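# Place the hourglass upright in the tray's empty compartment

## Task

Put the hourglass standing upright inside whichever tray compartment is empty, then release it so it stays there without the robot.

## Robot and tools

Robot: two six-joint arms with parallel grippers, left_arm and right_arm. Joint order in every row and every per-joint list: waist (joint1), shoulder (joint2), elbow (joint3), wrist pitch (joint4), wrist yaw (joint5), wrist roll (joint6). Stated ranges in rad: waist -2.618 to 3.054, shoulder 0.000 to 3.142, elbow 0.000 to 3.142, wrist pitch -1.571 to 1.571, wrist yaw -1.571 to 1.571, wrist roll -2.094 to 2.094. Real ends may differ by up to 0.059 rad either way. Drives are cheap, with play and twist, and the wrists are weak.

Frames: the scene frame has its origin on the table top midway between the nominal bases, +z up, +x out over the table, left_arm on the +y side (image sides do not match these names). Calibrated bases: left_arm (-0.038, +0.358, 0) m, quat_wxyz (+1.000, 0, 0, +0.003); right_arm (+0.003, -0.288, 0) m, quat_wxyz (+1.000, 0, 0, +0.018). Each arm's end_effector_position (m) and end_effector_quat_wxyz are given in that arm's own base frame; fixed cameras and the table use the scene frame. Reported hand pose may be off by a few cm. The gripper's fingers point along its +z and open and close along its y; end_effector_position is between the pads, about 1 cm behind the tips.

Row format (used by both execute_actions and move): one flat list of 14 numbers, each in [-1, 1], covering both arms even if only one moves: left_arm's 6 joint values then its opening, then right_arm's 6 joint values and opening. Joint values are offsets counted from the Joint targets at the start of the action or call (not from the previous row); 1.0 equals 2.224 rad for waist, shoulder, elbow and 8.485 rad for the three wrist joints. Sending the same offset again moves further. Opening is absolute: +1 fully open, -1 closed; in between, the fingers go to where grip_measured reads that value. To leave a gripper alone, resend its current command (0 is a real command). An action asking a joint to go more than 0.059 rad beyond its range is refused for both arms.

execute_actions: actions is a list of actions; each action is up to 15 rows, one per 1/30 s step, and a short table repeats its last row. cameras: list of names, ["all"], or []; by default images come only for an empty actions list. An empty actions list returns the full state and images.

move: target is one 14-number row or a list of up to 15 rows, all offsets from the same starting Joint targets; joints travel together along paths toward them. speed: rad/s of the joint with farthest to go, 0.01 to 12.57, default 0.5, one value or one per target. blend: rad of corner rounding per target, default 0 (stop at each). opening_speed: opening change per second on the -1..+1 scale, at least 0.2. grip_force: newtons per pad, 10 to 50, one value or one per arm; persists; lower values close slowly. blocking=false returns after about 0.5 s while motion continues. Paths ignore obstacles and the other arm. The result adds a move: line such as done, off_target, moving, held or fault, plus limits=held if steps were withheld. done/off_target say nothing about contact.

wait: seconds 0 to 10; arms keep their last command. stop: brakes a running move. zoom_image: camera one of cam_high, cam_low, cam_left_wrist, cam_right_wrist; region [x0, y0, x1, y1] in pixels, at most 504 by 504, from the latest image. read_manual: section "licences". finished_scene: scene = this scene's number; irreversible; call nothing else in that reply.

Results: Joint positions and Joint velocities per arm (rad, rad/s) plus finger-pad gap (m; 0.094 open). Joint targets are what the next offsets count from. grip_measured is on the command scale and reads a bit wide when empty; on a hard part it reads up to about 0.064 narrower. grip_effort_nm is gripper motor effort (negative closing), not pad force. Joint torques include the arm's own weight. "joint sent to its limit" and "joint command not followed" flag clipping. Watch MOTOR HOT (75 °C); at 90 °C the arm folds and idles. Images: cam_high, cam_low, cam_left_wrist, cam_right_wrist, each 896x504.

Cautions: do not drop the hourglass or release it while it moves; don't knock anything off the table; avoid hitting fixtures, the camera stand or the table hard; keep the two arms and grippers apart; a wrist-camera cable touching something counts as contact. Squeeze on a gripped part jumps to the force limit, so lower grip_force or close slowly when needed. Objects can be nudged unexpectedly, so check before releasing. To end a push, command targets back past the measured positions.

Each tool is called after "Emit:" as a command line: name --argument value for each argument, lists and objects as JSON in quotes; but a table of rows of numbers goes row by row, as --pt "numbers of a row", without its own name.

## Session

I'll start with a look at the practice scene.

Emit:
execute_actions --actions '[]'

Scene clock: 0.00 s.
left_arm: end_effector_position=(+0.3628, -0.0378, +0.2311) grip_measured=+1.000 grip_effort_nm=n/a end_effector_quat_wxyz=(+0.579, +0.025, +0.815, +0.002) | right_arm: end_effector_position=(+0.2873, +0.1298, +0.2305) grip_measured=+1.000 grip_effort_nm=n/a end_effector_quat_wxyz=(+0.690, -0.119, +0.703, +0.126)
Joint positions: left_arm=[-0.175 1.005 0.656 0.008 -0.139 -0.014 0.094] | right_arm=[0.518 0.71 0.246 0.448 0.17 0.015 0.094]
Joint velocities: within noise
Joint torques (N m): no reading
Motor temperatures (°C): left_arm=[22 28 28 33 22 22 23] | right_arm=[21 26 35 35 23 21 22]
Heat: left arm: 33 °C; right arm: 35 °C.
Joint targets: left_arm=[-0.169 0.988 0.676 0.021 -0.145 -0.019] | right_arm=[0.513 0.698 0.267 0.462 0.175 0.019]
Tool commands: left_gripper/opening=+1.0 right_gripper/opening=+1.0

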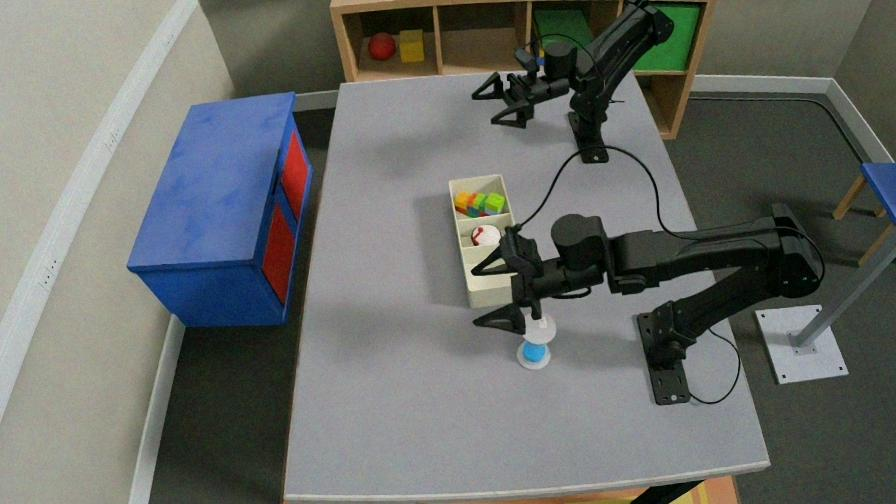

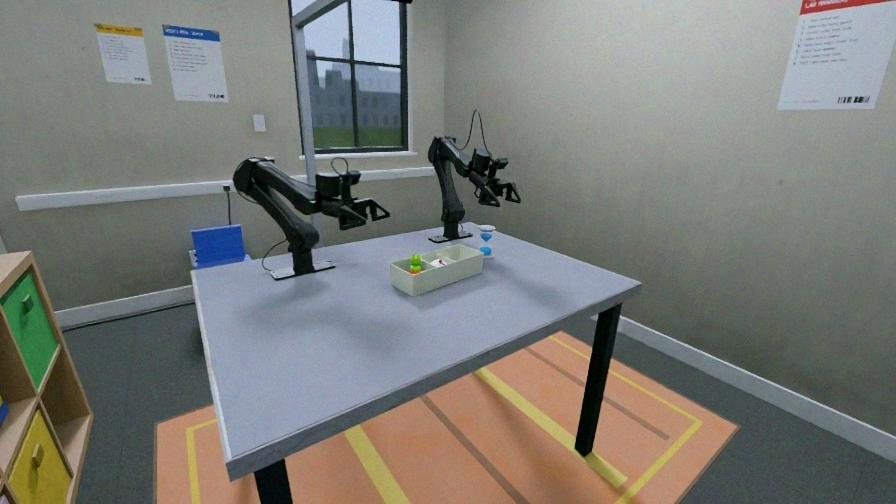

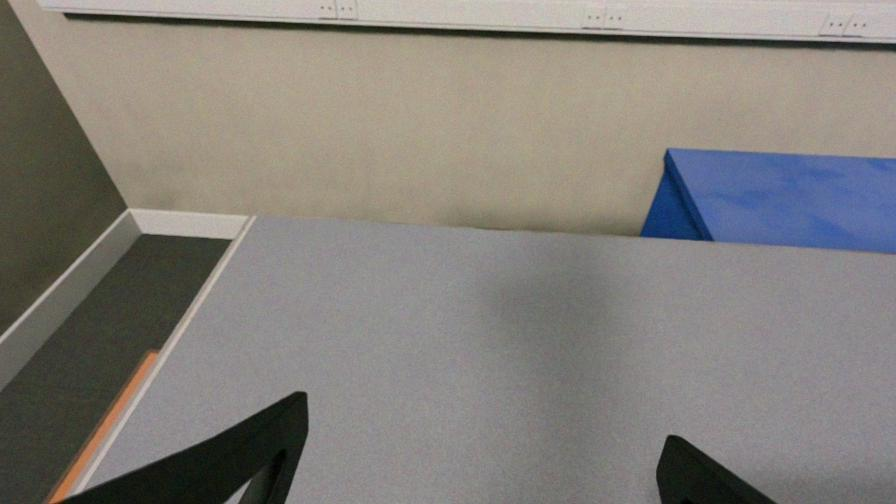

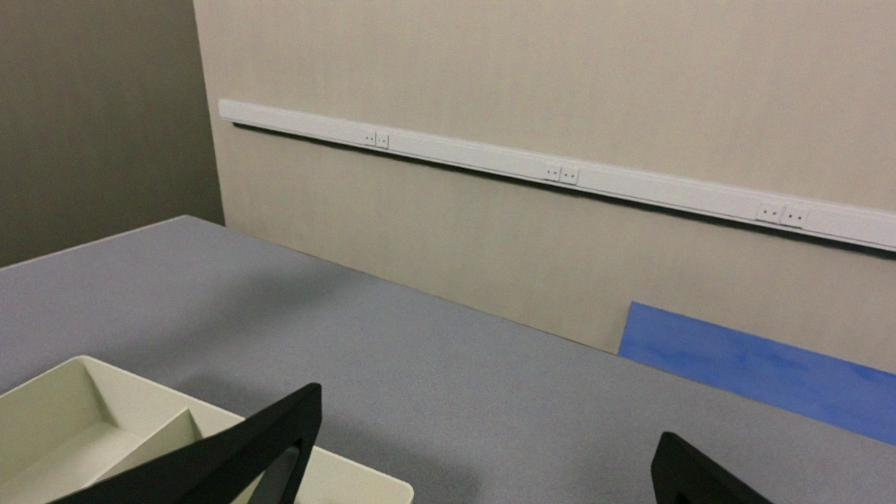

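Emit:
zoom_image --camera "cam_high" --region '[420, 150, 640, 400]'

Emit:
zoom_image --camera "cam_low" --region '[370, 200, 520, 310]'

Scaled by 2.016 from the camera's 896x504 image, which has a finer 1280x720 frame.

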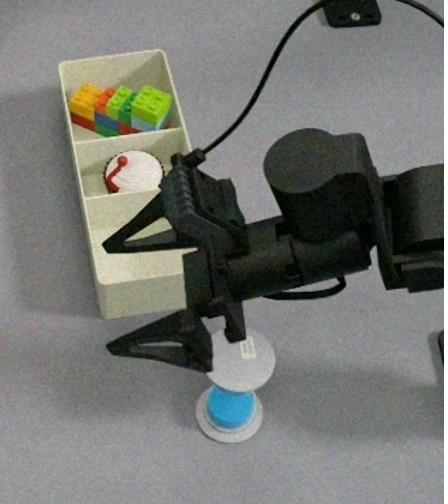

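Scaled by 3.360 from the camera's 896x504 image, which has a finer 1280x720 frame.

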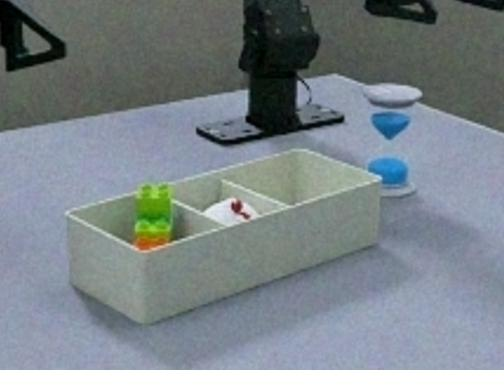

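Emit:
move --target '[0.00989, 0.08754, 0.24726, -0.14899, 0.01709, 0.00224, 1, 0, 0, 0, 0, 0, 0, 1]' --speed 0.8 --cameras '["all"]'

Scene clock: 97.50 s.
left_arm: end_effector_position=(+0.2477, -0.0384, +0.1871) grip_measured=+1.000 grip_effort_nm=-0.02 end_effector_quat_wxyz=(+0.171, +0.075, +0.982, -0.013) | right_arm: end_effector_position=(+0.2873, +0.1298, +0.2305) grip_measured=+1.000 grip_effort_nm=0.02 end_effector_quat_wxyz=(+0.690, -0.119, +0.703, +0.126)
Joint positions: left_arm=[-0.16 1.187 1.185 -1.225 -0.003 -0.007 0.094] | right_arm=[0.518 0.71 0.246 0.448 0.17 0.015 0.094]
Joint torques (N m): left_arm=[0.69 -2.93 10.8 0.65 0.1 0.06] | right_arm=[-0.01 -0.36 9.03 1.49 0.02 0.02]
Motor temperatures (°C): left_arm=[21 27 31 40 21 22 22] | right_arm=[21 24 35 39 23 20 21]
Heat: left arm: 40 °C; right arm: 39 °C.
Joint targets: left_arm=[-0.147 1.183 1.226 -1.244 0.000 0.000] | right_arm=[0.513 0.698 0.267 0.462 0.175 0.019]
move: off_target (left_arm); left_arm: the elbow is farthest, 0.041 rad from its target
camera_calibration:
cam_left_wrist: T_world_to_cam=[[-0.0562074, -0.997417, -0.0447286, -0.00732939], [-0.997915, 0.0546998, 0.0342452, 0.296311], [-0.0317101, 0.0465602, -0.998412, 0.314431], [0, 0, 0, 1]] pos_world=[0.305252, -0.0381586, 0.303457]

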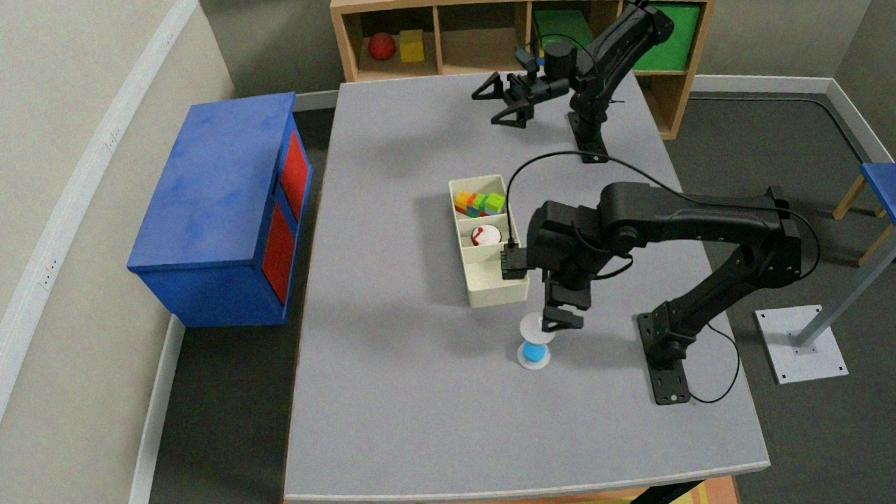

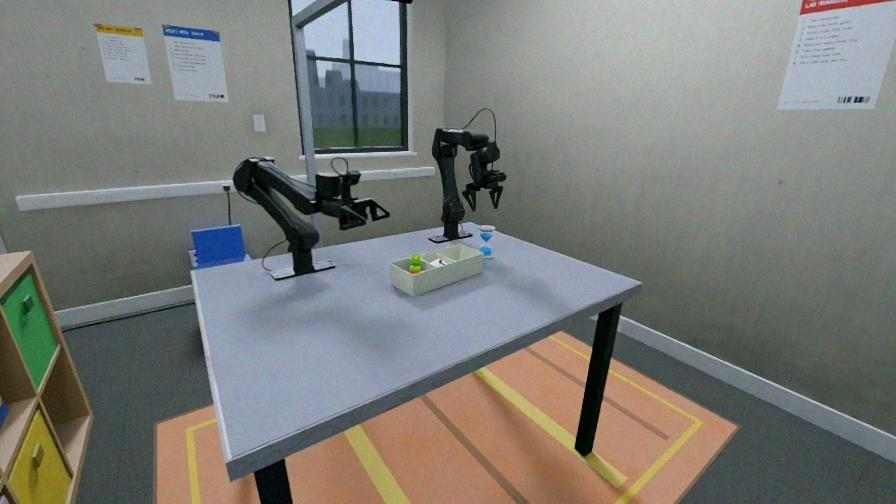

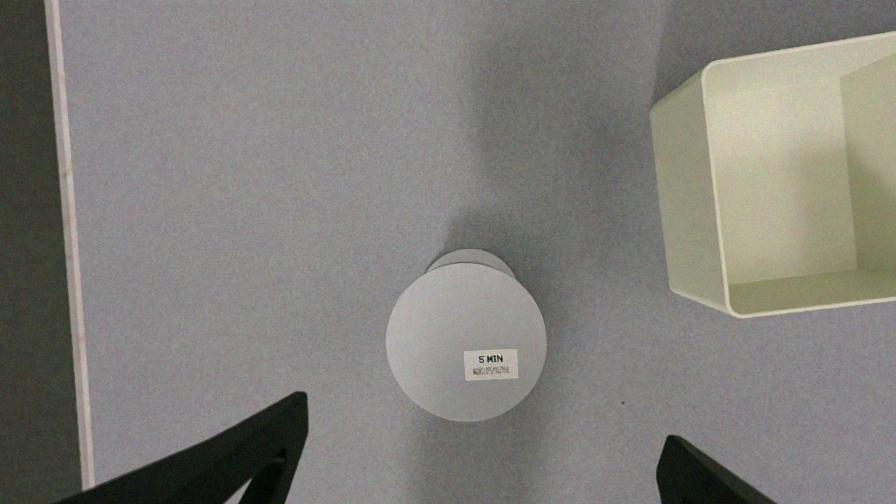

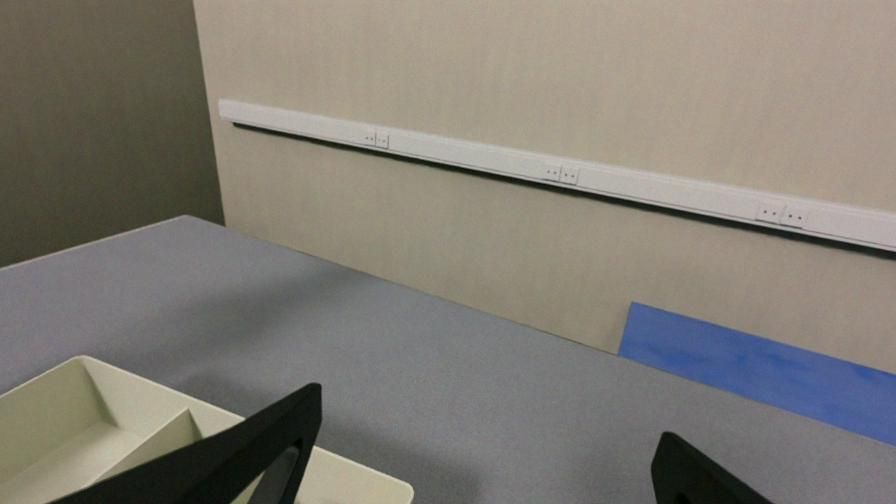

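Emit:
move --target '[0.00989, 0.0018, -0.0717, 0.0208, 0, 0, 1, 0, 0, 0, 0, 0, 0, 1]' --speed 0.5 --cameras '["cam_left_wrist", "cam_high"]'

Scene clock: 133.97 s.
left_arm: end_effector_position=(+0.2541, -0.0307, +0.1558) grip_measured=+1.000 grip_effort_nm=-0.02 end_effector_quat_wxyz=(+0.166, +0.059, +0.984, -0.010) | right_arm: end_effector_position=(+0.2873, +0.1298, +0.2305) grip_measured=+1.000 grip_effort_nm=0.02 end_effector_quat_wxyz=(+0.690, -0.119, +0.703, +0.126)
Joint positions: left_arm=[-0.126 1.195 1.067 -1.108 -0.003 -0.007 0.094] | right_arm=[0.518 0.71 0.246 0.448 0.17 0.015 0.094]
Joint torques (N m): left_arm=[0.7 -3.38 7.19 1.26 0.1 0.03] | right_arm=[-0.03 -0.38 9.03 1.49 0.02 0.02]
Motor temperatures (°C): left_arm=[21 26 31 35 21 22 21] | right_arm=[21 24 35 39 22 20 21]
Heat: left arm: 35 °C; right arm: 39 °C.
Joint targets: left_arm=[-0.125 1.187 1.067 -1.067 0.000 0.000] | right_arm=[0.513 0.698 0.267 0.462 0.175 0.019]
move: off_target (left_arm); left_arm: the wrist pitch is farthest, 0.041 rad from its target
camera_calibration:
cam_left_wrist: T_world_to_cam=[[-0.0228843, -0.998694, -0.0456785, -0.0089988], [-0.998842, 0.0209058, 0.0433319, 0.300998], [-0.0423203, 0.0466172, -0.998016, 0.285661], [0, 0, 0, 1]] pos_world=[0.312533, -0.0285964, 0.271641]
Images, in order (width x height): cam_high 896x504, cam_left_wrist 896x504.

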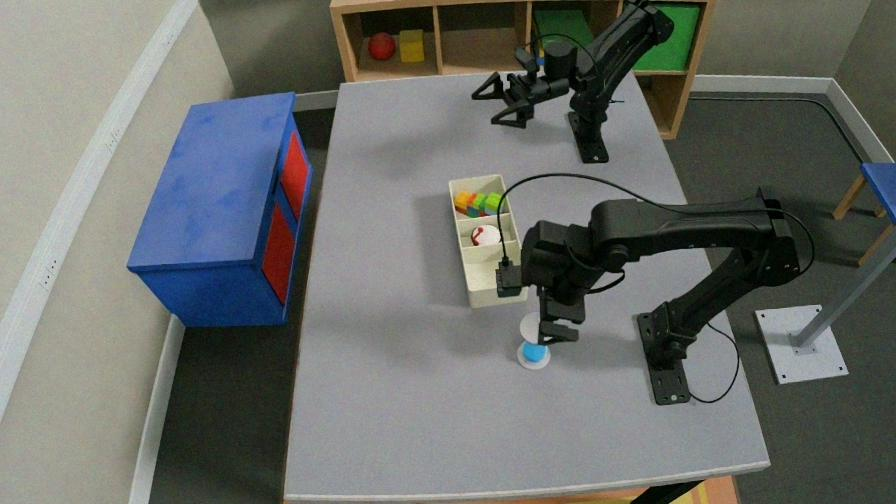

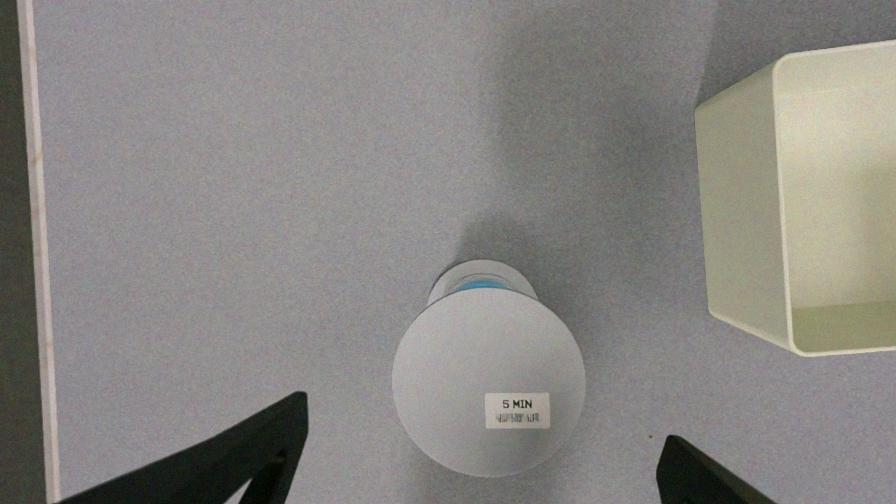

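Emit:
move --target '[-0.0018, 0.0018, -0.08903, 0.02746, 0, 0, 1, 0, 0, 0, 0, 0, 0, 1]' --speed 0.4 --cameras '["cam_left_wrist", "cam_high", "cam_low"]'

Scene clock: 139.87 s.
left_arm: end_effector_position=(+0.2630, -0.0319, +0.1094) grip_measured=+1.000 grip_effort_nm=-0.02 end_effector_quat_wxyz=(+0.184, +0.058, +0.981, -0.011) | right_arm: end_effector_position=(+0.2873, +0.1298, +0.2305) grip_measured=+1.000 grip_effort_nm=0.02 end_effector_quat_wxyz=(+0.690, -0.119, +0.703, +0.126)
Joint positions: left_arm=[-0.126 1.195 0.871 -0.877 -0.003 -0.007 0.094] | right_arm=[0.518 0.71 0.246 0.448 0.17 0.015 0.094]
Joint torques (N m): left_arm=[0.43 -3.23 7.16 1.32 0.15 0.05] | right_arm=[-0.02 -0.36 9.03 1.49 0.03 0.01]
Heat: left arm: 35 °C; right arm: 39 °C.
Joint targets: left_arm=[-0.129 1.191 0.869 -0.834 0.000 0.000] | right_arm=[0.513 0.698 0.267 0.462 0.175 0.019]
move: off_target (left_arm); left_arm: the wrist pitch is farthest, 0.043 rad from its target
camera_calibration:
cam_left_wrist: T_world_to_cam=[[-0.0214027, -0.998886, -0.0420458, -0.0129052], [-0.999744, 0.021072, 0.00829242, 0.316091], [-0.0073972, 0.0422125, -0.999081, 0.230577], [0, 0, 0, 1]] pos_world=[0.31744, -0.0292847, 0.227201]
Images, in order (width x height): cam_high 896x504, cam_low 896x504, cam_left_wrist 896x504.

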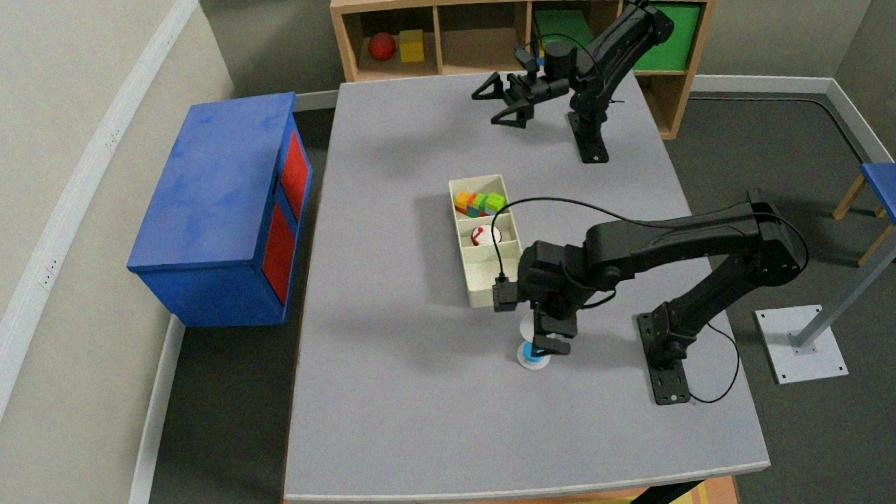

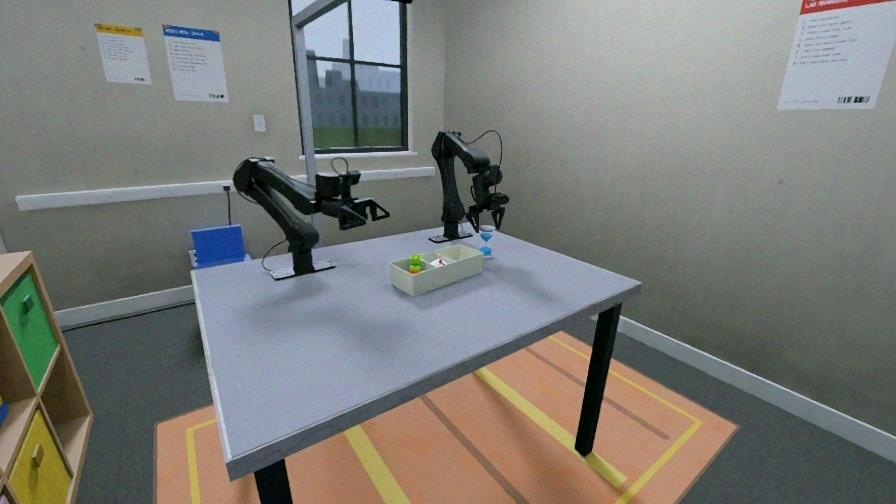

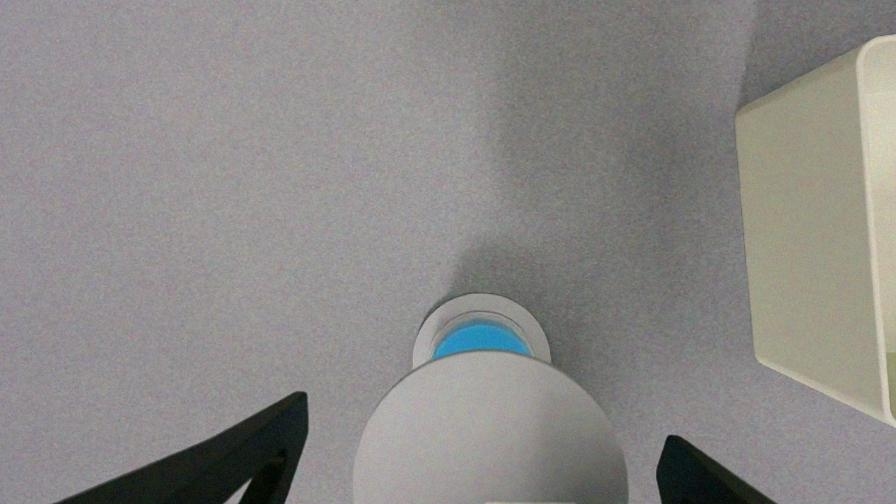

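Emit:
move --target '[0, 0, 0, 0, 0, 0, 0.36, 0, 0, 0, 0, 0, 0, 1]' --opening_speed 0.8 --cameras '["cam_left_wrist"]'

Scene clock: 145.23 s.
left_arm: end_effector_position=(+0.2628, -0.0336, +0.1094) grip_measured=+0.367 grip_effort_nm=-0.41 end_effector_quat_wxyz=(+0.184, +0.063, +0.981, -0.011) | right_arm: end_effector_position=(+0.2873, +0.1298, +0.2305) grip_measured=+1.000 grip_effort_nm=0.02 end_effector_quat_wxyz=(+0.690, -0.119, +0.703, +0.126)
Joint positions: left_arm=[-0.134 1.195 0.871 -0.877 -0.004 -0.005 0.064] | right_arm=[0.518 0.71 0.246 0.448 0.17 0.015 0.094]
Joint torques (N m): left_arm=[0.36 -3.29 7.17 1.34 0.09 0.02] | right_arm=[-0.01 -0.38 9.02 1.48 0.02 0.02]
Heat: left arm: 35 °C; right arm: 38 °C.
Joint targets: left_arm=[-0.129 1.191 0.869 -0.834 0.000 0.000] | right_arm=[0.513 0.698 0.267 0.462 0.175 0.019]
move: off_target (left_arm); left_arm: the wrist pitch is farthest, 0.043 rad from its target
camera_calibration:
cam_left_wrist: T_world_to_cam=[[-0.0299153, -0.998587, -0.0439272, -0.0121897], [-0.999529, 0.029588, 0.00808272, 0.316202], [-0.00677158, 0.0441483, -0.999002, 0.230525], [0, 0, 0, 1]] pos_world=[0.31725, -0.0317055, 0.227204]
Images, in order (width x height): cam_left_wrist 896x504.

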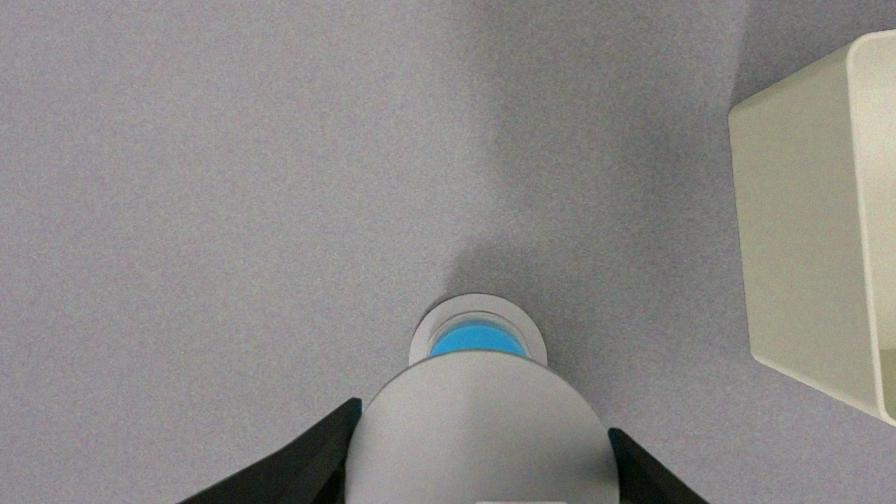

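Emit:
move --target '[0, 0, 0, 0, 0, 0, 0.32, 0, 0, 0, 0, 0, 0, 1]' --opening_speed 0.8

Scene clock: 147.47 s.
left_arm: end_effector_position=(+0.2628, -0.0339, +0.1094) grip_measured=+0.325 grip_effort_nm=-1.02 end_effector_quat_wxyz=(+0.184, +0.064, +0.981, -0.011) | right_arm: end_effector_position=(+0.2873, +0.1298, +0.2305) grip_measured=+1.000 grip_effort_nm=0.02 end_effector_quat_wxyz=(+0.690, -0.119, +0.703, +0.126)
Joint positions: left_arm=[-0.134 1.195 0.871 -0.877 -0.003 -0.004 0.062] | right_arm=[0.518 0.71 0.246 0.448 0.17 0.015 0.094]
Joint torques (N m): left_arm=[0.27 -3.4 6.98 1.33 0.07 0.08] | right_arm=[-0.01 -0.38 9.02 1.48 0.03 0.02]
Heat: left arm: 35 °C; right arm: 38 °C.
Joint targets: left_arm=[-0.129 1.191 0.869 -0.834 0.000 0.000] | right_arm=[0.513 0.698 0.267 0.462 0.175 0.019]
move: off_target (left_arm); left_arm: the wrist pitch is farthest, 0.043 rad from its target

Emit:
move --target '[0, 0.01646, 0.20117, -0.0508, 0, 0, 0.32, 0, 0, 0, 0, 0, 0, 1]' --speed 0.5 --cameras '["all"]'

Scene clock: 158.57 s.
left_arm: end_effector_position=(+0.2597, -0.0341, +0.2024) grip_measured=+0.324 grip_effort_nm=-1.05 end_effector_quat_wxyz=(+0.175, +0.065, +0.982, -0.012) | right_arm: end_effector_position=(+0.2873, +0.1298, +0.2305) grip_measured=+1.000 grip_effort_nm=0.02 end_effector_quat_wxyz=(+0.690, -0.119, +0.703, +0.126)
Joint positions: left_arm=[-0.135 1.235 1.274 -1.257 -0.001 -0.004 0.062] | right_arm=[0.518 0.71 0.246 0.448 0.17 0.015 0.094]
Joint torques (N m): left_arm=[0.43 -3.51 10.97 0.75 0.06 0.03] | right_arm=[-0.02 -0.39 9.03 1.49 0.02 0.02]
Heat: left arm: 35 °C; right arm: 38 °C.
Joint targets: left_arm=[-0.129 1.227 1.316 -1.265 0.000 0.000] | right_arm=[0.513 0.698 0.267 0.462 0.175 0.019]
move: off_target (left_arm); left_arm: the elbow is farthest, 0.042 rad from its target
camera_calibration:
cam_left_wrist: T_world_to_cam=[[-0.0346541, -0.998457, -0.0433864, -0.00755678], [-0.99912, 0.0335859, 0.0251126, 0.308894], [-0.0236167, 0.0442185, -0.998743, 0.327769], [0, 0, 0, 1]] pos_world=[0.316101, -0.032413, 0.319272]

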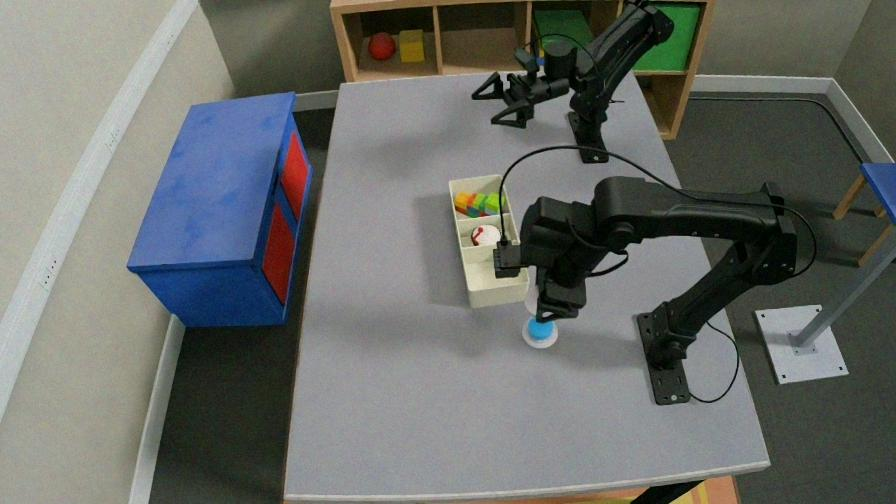

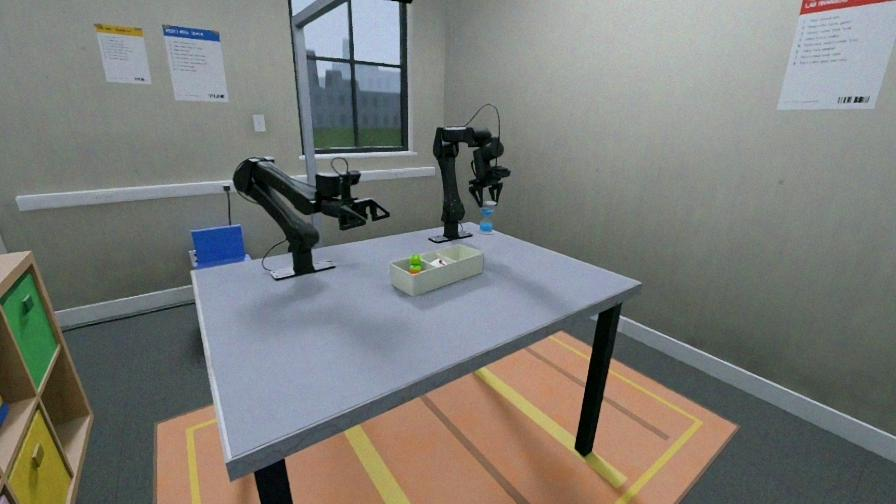

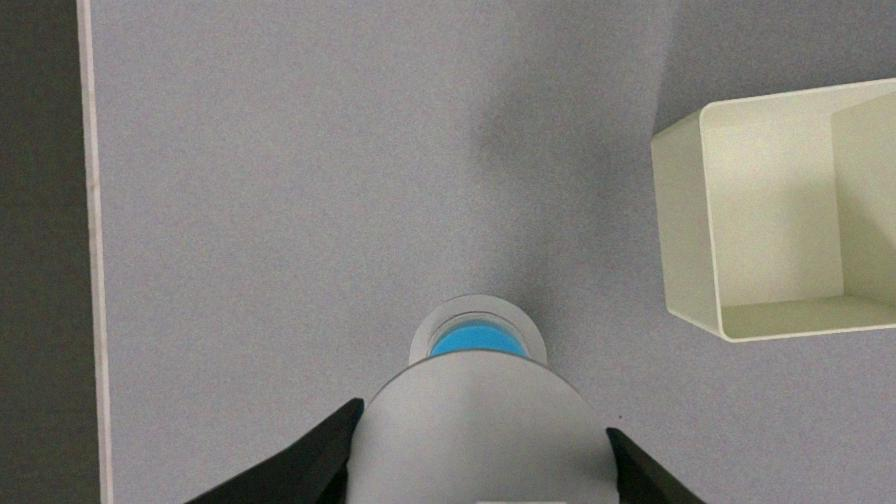

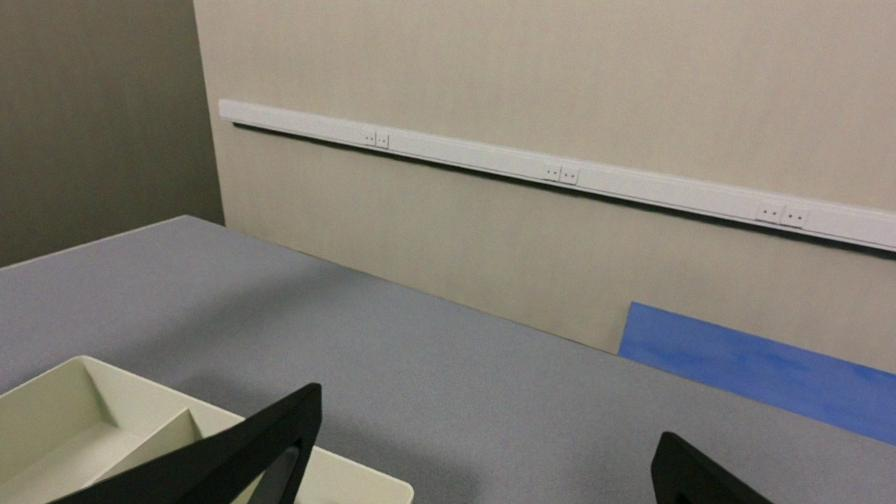

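Emit:
move --target '[-0.2118, 0.21403, 0.19379, 0.0125, 0, 0, 0.32, 0, 0, 0, 0, 0, 0, 1]' --speed 0.5 --cameras '["all"]'

Scene clock: 172.27 s.
left_arm: end_effector_position=(+0.3218, -0.2205, +0.2002) grip_measured=+0.324 grip_effort_nm=-1.05 end_effector_quat_wxyz=(+0.166, +0.292, +0.940, -0.053) | right_arm: end_effector_position=(+0.2873, +0.1298, +0.2305) grip_measured=+1.000 grip_effort_nm=0.03 end_effector_quat_wxyz=(+0.690, -0.119, +0.703, +0.126)
Joint positions: left_arm=[-0.602 1.716 1.699 -1.204 0.003 -0.001 0.062] | right_arm=[0.518 0.71 0.246 0.448 0.17 0.015 0.094]
Joint torques (N m): left_arm=[0.44 -9.07 11.62 1.27 0.04 0.02] | right_arm=[-0.02 -0.36 9.02 1.49 0.03 0.02]
Heat: left arm: 34 °C; right arm: 38 °C.
Joint targets: left_arm=[-0.600 1.703 1.747 -1.159 0.000 0.000] | right_arm=[0.513 0.698 0.267 0.462 0.175 0.019]
move: off_target (left_arm); left_arm: the elbow is farthest, 0.048 rad from its target
camera_calibration:
cam_left_wrist: T_world_to_cam=[[-0.483964, -0.874154, -0.0404228, -0.0202262], [-0.875072, 0.483157, 0.0284373, 0.43587], [-0.00532804, 0.0491355, -0.998778, 0.330478], [0, 0, 0, 1]] pos_world=[0.373389, -0.244513, 0.316862]

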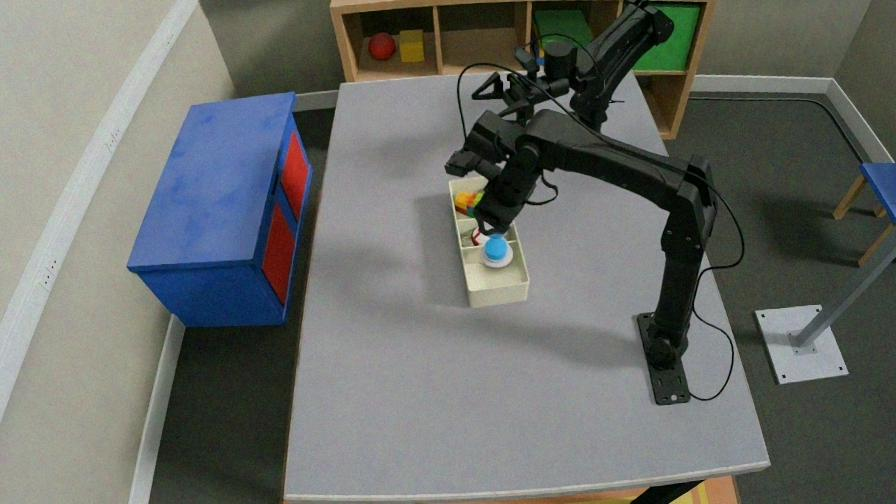

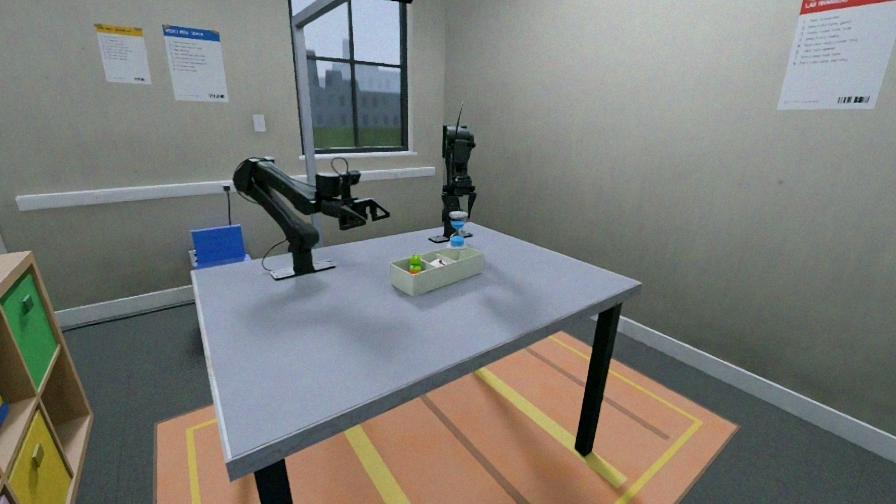

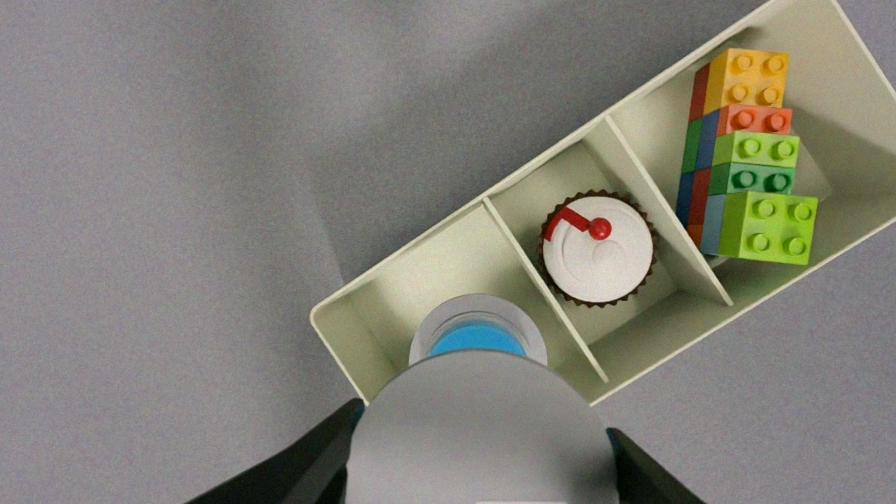

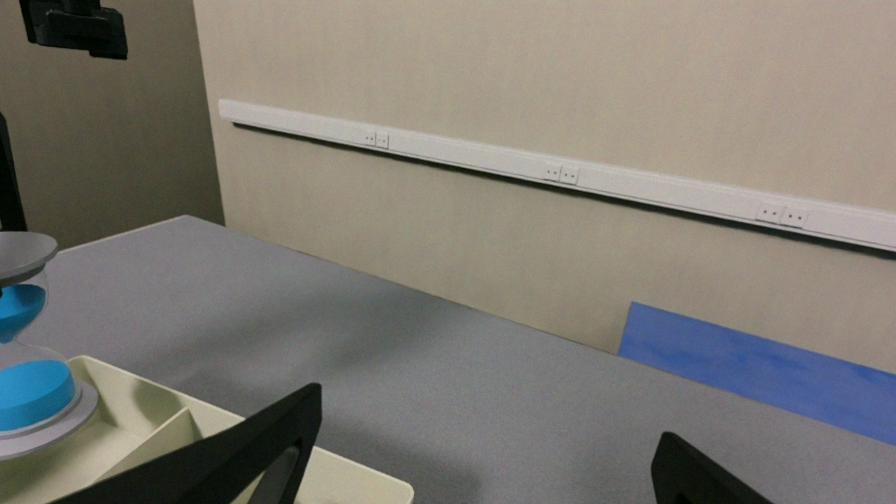

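Emit:
move --target '[0.01124, -0.01933, -0.17851, 0.03916, 0, 0, 0.32, 0, 0, 0, 0, 0, 0, 1]' --speed 0.4 --cameras '["all"]'

Scene clock: 187.73 s.
left_arm: end_effector_position=(+0.3225, -0.2149, +0.1169) grip_measured=+0.324 grip_effort_nm=-1.05 end_effector_quat_wxyz=(+0.161, +0.286, +0.943, -0.051) | right_arm: end_effector_position=(+0.2873, +0.1298, +0.2305) grip_measured=+1.000 grip_effort_nm=0.02 end_effector_quat_wxyz=(+0.690, -0.119, +0.703, +0.126)
Joint positions: left_arm=[-0.588 1.698 1.35 -0.883 0.005 -0.001 0.062] | right_arm=[0.518 0.71 0.246 0.448 0.17 0.015 0.094]
Joint torques (N m): left_arm=[0.81 -11.52 7.5 1.41 -0.01 0.08] | right_arm=[-0.01 -0.38 9.02 1.49 0.02 0.01]
Heat: left arm: 34 °C; right arm: 38 °C.
Joint targets: left_arm=[-0.575 1.660 1.350 -0.827 0.000 0.000] | right_arm=[0.513 0.698 0.267 0.462 0.175 0.019]
move: off_target (left_arm); left_arm: the wrist pitch is farthest, 0.056 rad from its target
camera_calibration:
cam_left_wrist: T_world_to_cam=[[-0.472685, -0.880322, -0.0400287, -0.0233057], [-0.88109, 0.471307, 0.0393613, 0.434189], [-0.0157848, 0.0538744, -0.998423, 0.25136], [0, 0, 0, 1]] pos_world=[0.375511, -0.238695, 0.232941]

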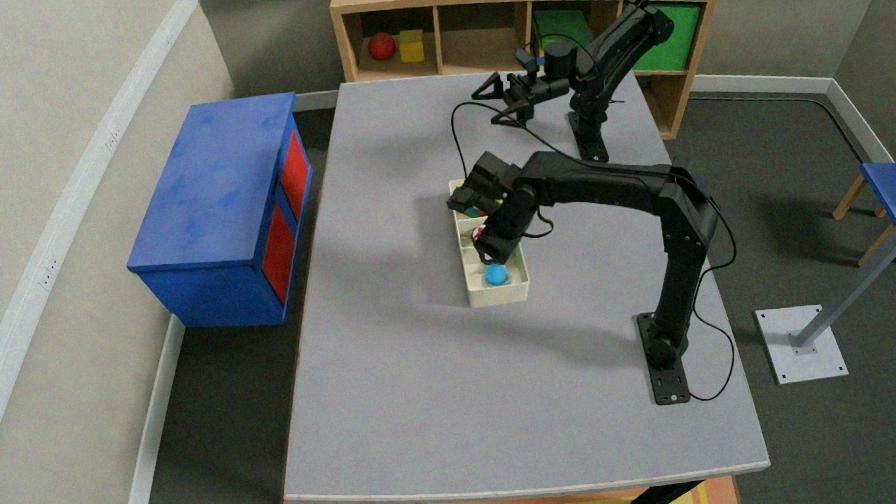

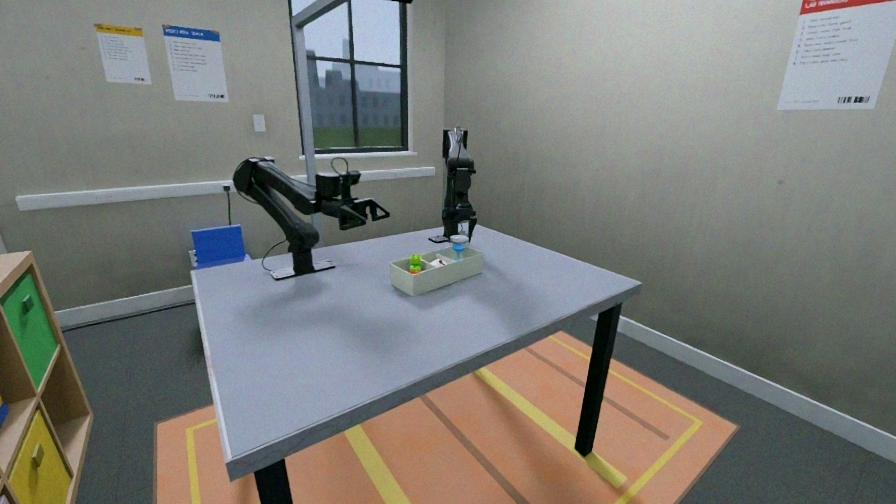

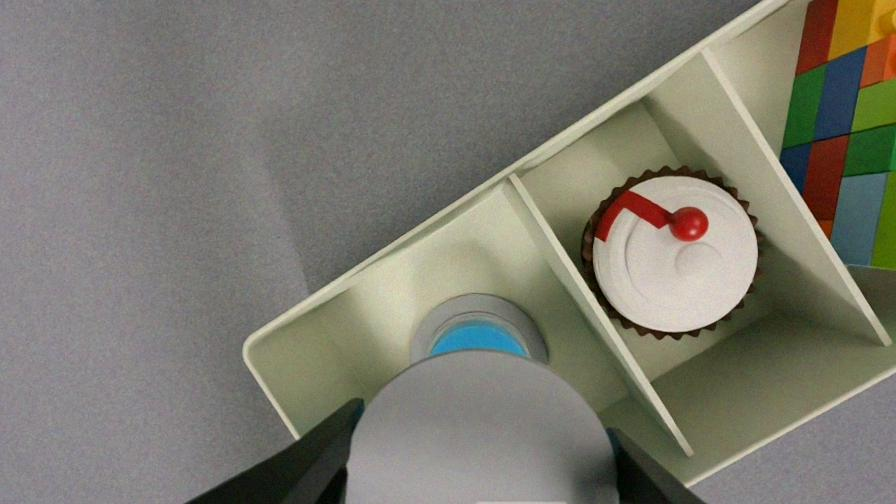

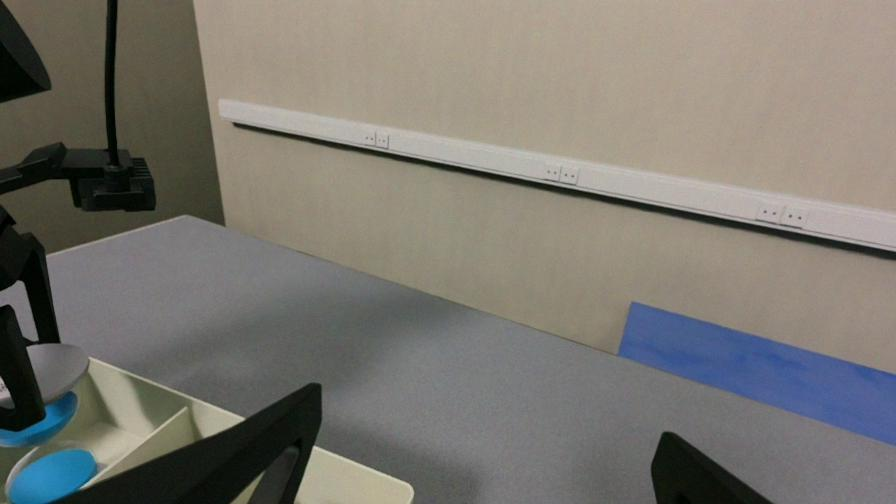

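Emit:
move --target '[0, -0.0081, -0.02113, 0.00707, 0, 0, 0.32, 0, 0, 0, 0, 0, 0, 1]' --speed 0.2 --cameras '["cam_left_wrist", "cam_right_wrist"]'

Scene clock: 193.83 s.
left_arm: end_effector_position=(+0.3258, -0.2170, +0.1145) grip_measured=+0.324 grip_effort_nm=-1.05 end_effector_quat_wxyz=(+0.178, +0.285, +0.940, -0.057) | right_arm: end_effector_position=(+0.2873, +0.1298, +0.2305) grip_measured=+1.000 grip_effort_nm=0.02 end_effector_quat_wxyz=(+0.690, -0.119, +0.703, +0.126)
Joint positions: left_arm=[-0.588 1.683 1.31 -0.822 0.005 -0.001 0.062] | right_arm=[0.518 0.71 0.246 0.448 0.17 0.015 0.094]
Joint torques (N m): left_arm=[0.84 -11.63 6.69 1.48 0.01 0.03] | right_arm=[-0.01 -0.38 9.03 1.49 0.02 0.02]
Heat: left arm: 34 °C; right arm: 38 °C.
Joint targets: left_arm=[-0.575 1.642 1.303 -0.767 0.000 0.000] | right_arm=[0.513 0.698 0.267 0.462 0.175 0.019]
move: off_target (left_arm); left_arm: the wrist pitch is farthest, 0.055 rad from its target
camera_calibration:
cam_left_wrist: T_world_to_cam=[[-0.471515, -0.881102, -0.0365036, -0.0246769], [-0.881733, 0.47174, 0.00270958, 0.442704], [0.0148328, 0.033464, -0.99933, 0.234761], [0, 0, 0, 1]] pos_world=[0.37523, -0.23844, 0.232504]
Images, in order (width x height): cam_left_wrist 896x504, cam_right_wrist 896x504.

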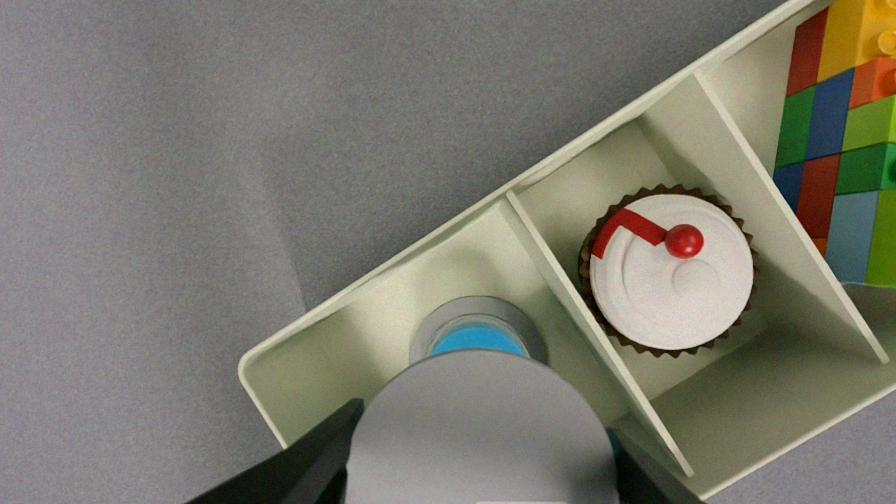

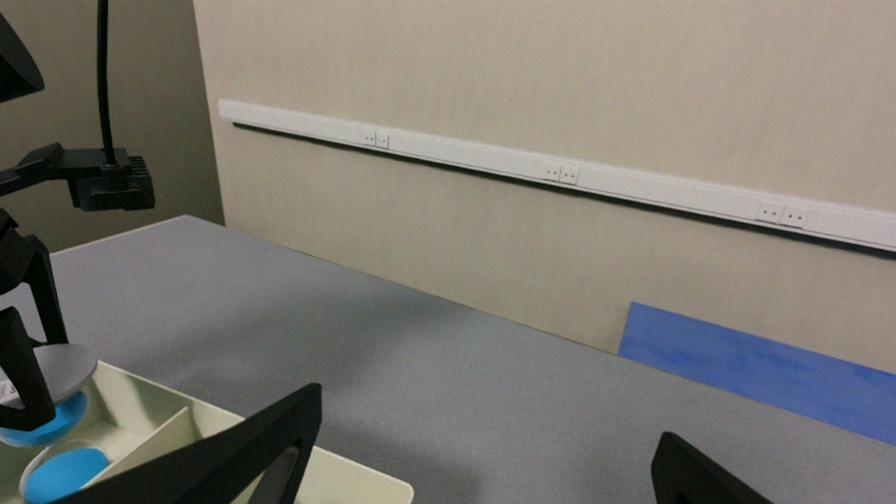

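Emit:
move --target '[0, 0, -0.0054, 0.00118, 0, 0, 0.32, 0, 0, 0, 0, 0, 0, 1]' --speed 0.2 --cameras '["cam_left_wrist", "cam_right_wrist"]'

Scene clock: 196.03 s.
left_arm: end_effector_position=(+0.3258, -0.2170, +0.1146) grip_measured=+0.324 grip_effort_nm=-1.05 end_effector_quat_wxyz=(+0.182, +0.285, +0.939, -0.058) | right_arm: end_effector_position=(+0.2873, +0.1298, +0.2305) grip_measured=+1.000 grip_effort_nm=0.02 end_effector_quat_wxyz=(+0.690, -0.119, +0.703, +0.126)
Joint positions: left_arm=[-0.588 1.677 1.301 -0.811 0.005 -0.001 0.062] | right_arm=[0.518 0.71 0.246 0.448 0.17 0.015 0.094]
Joint torques (N m): left_arm=[0.72 -11.06 6.58 1.44 -0.01 0.02] | right_arm=[-0.01 -0.38 9.02 1.48 0.02 0.02]
Heat: left arm: 34 °C; right arm: 38 °C.
Joint targets: left_arm=[-0.575 1.642 1.291 -0.757 0.000 0.000] | right_arm=[0.513 0.698 0.267 0.462 0.175 0.019]
move: off_target (left_arm); left_arm: the wrist pitch is farthest, 0.054 rad from its target
camera_calibration:
cam_left_wrist: T_world_to_cam=[[-0.471356, -0.881219, -0.0357298, -0.0249015], [-0.881687, 0.471808, -0.00496649, 0.443664], [0.0212342, 0.0291615, -0.999349, 0.231853], [0, 0, 0, 1]] pos_world=[0.374512, -0.238029, 0.233016]
Images, in order (width x height): cam_left_wrist 896x504, cam_right_wrist 896x504.

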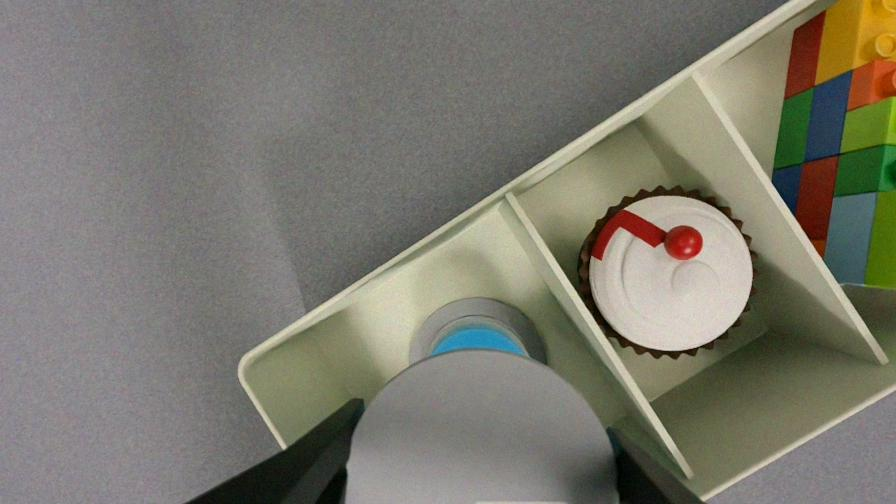

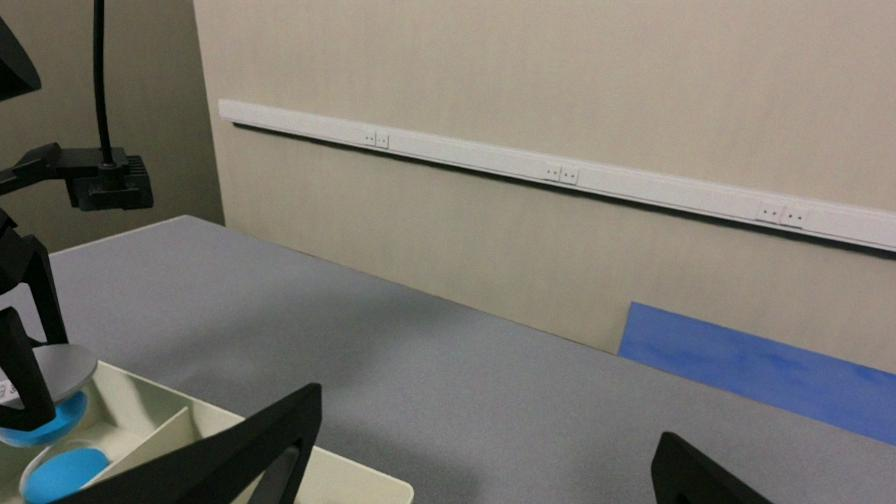

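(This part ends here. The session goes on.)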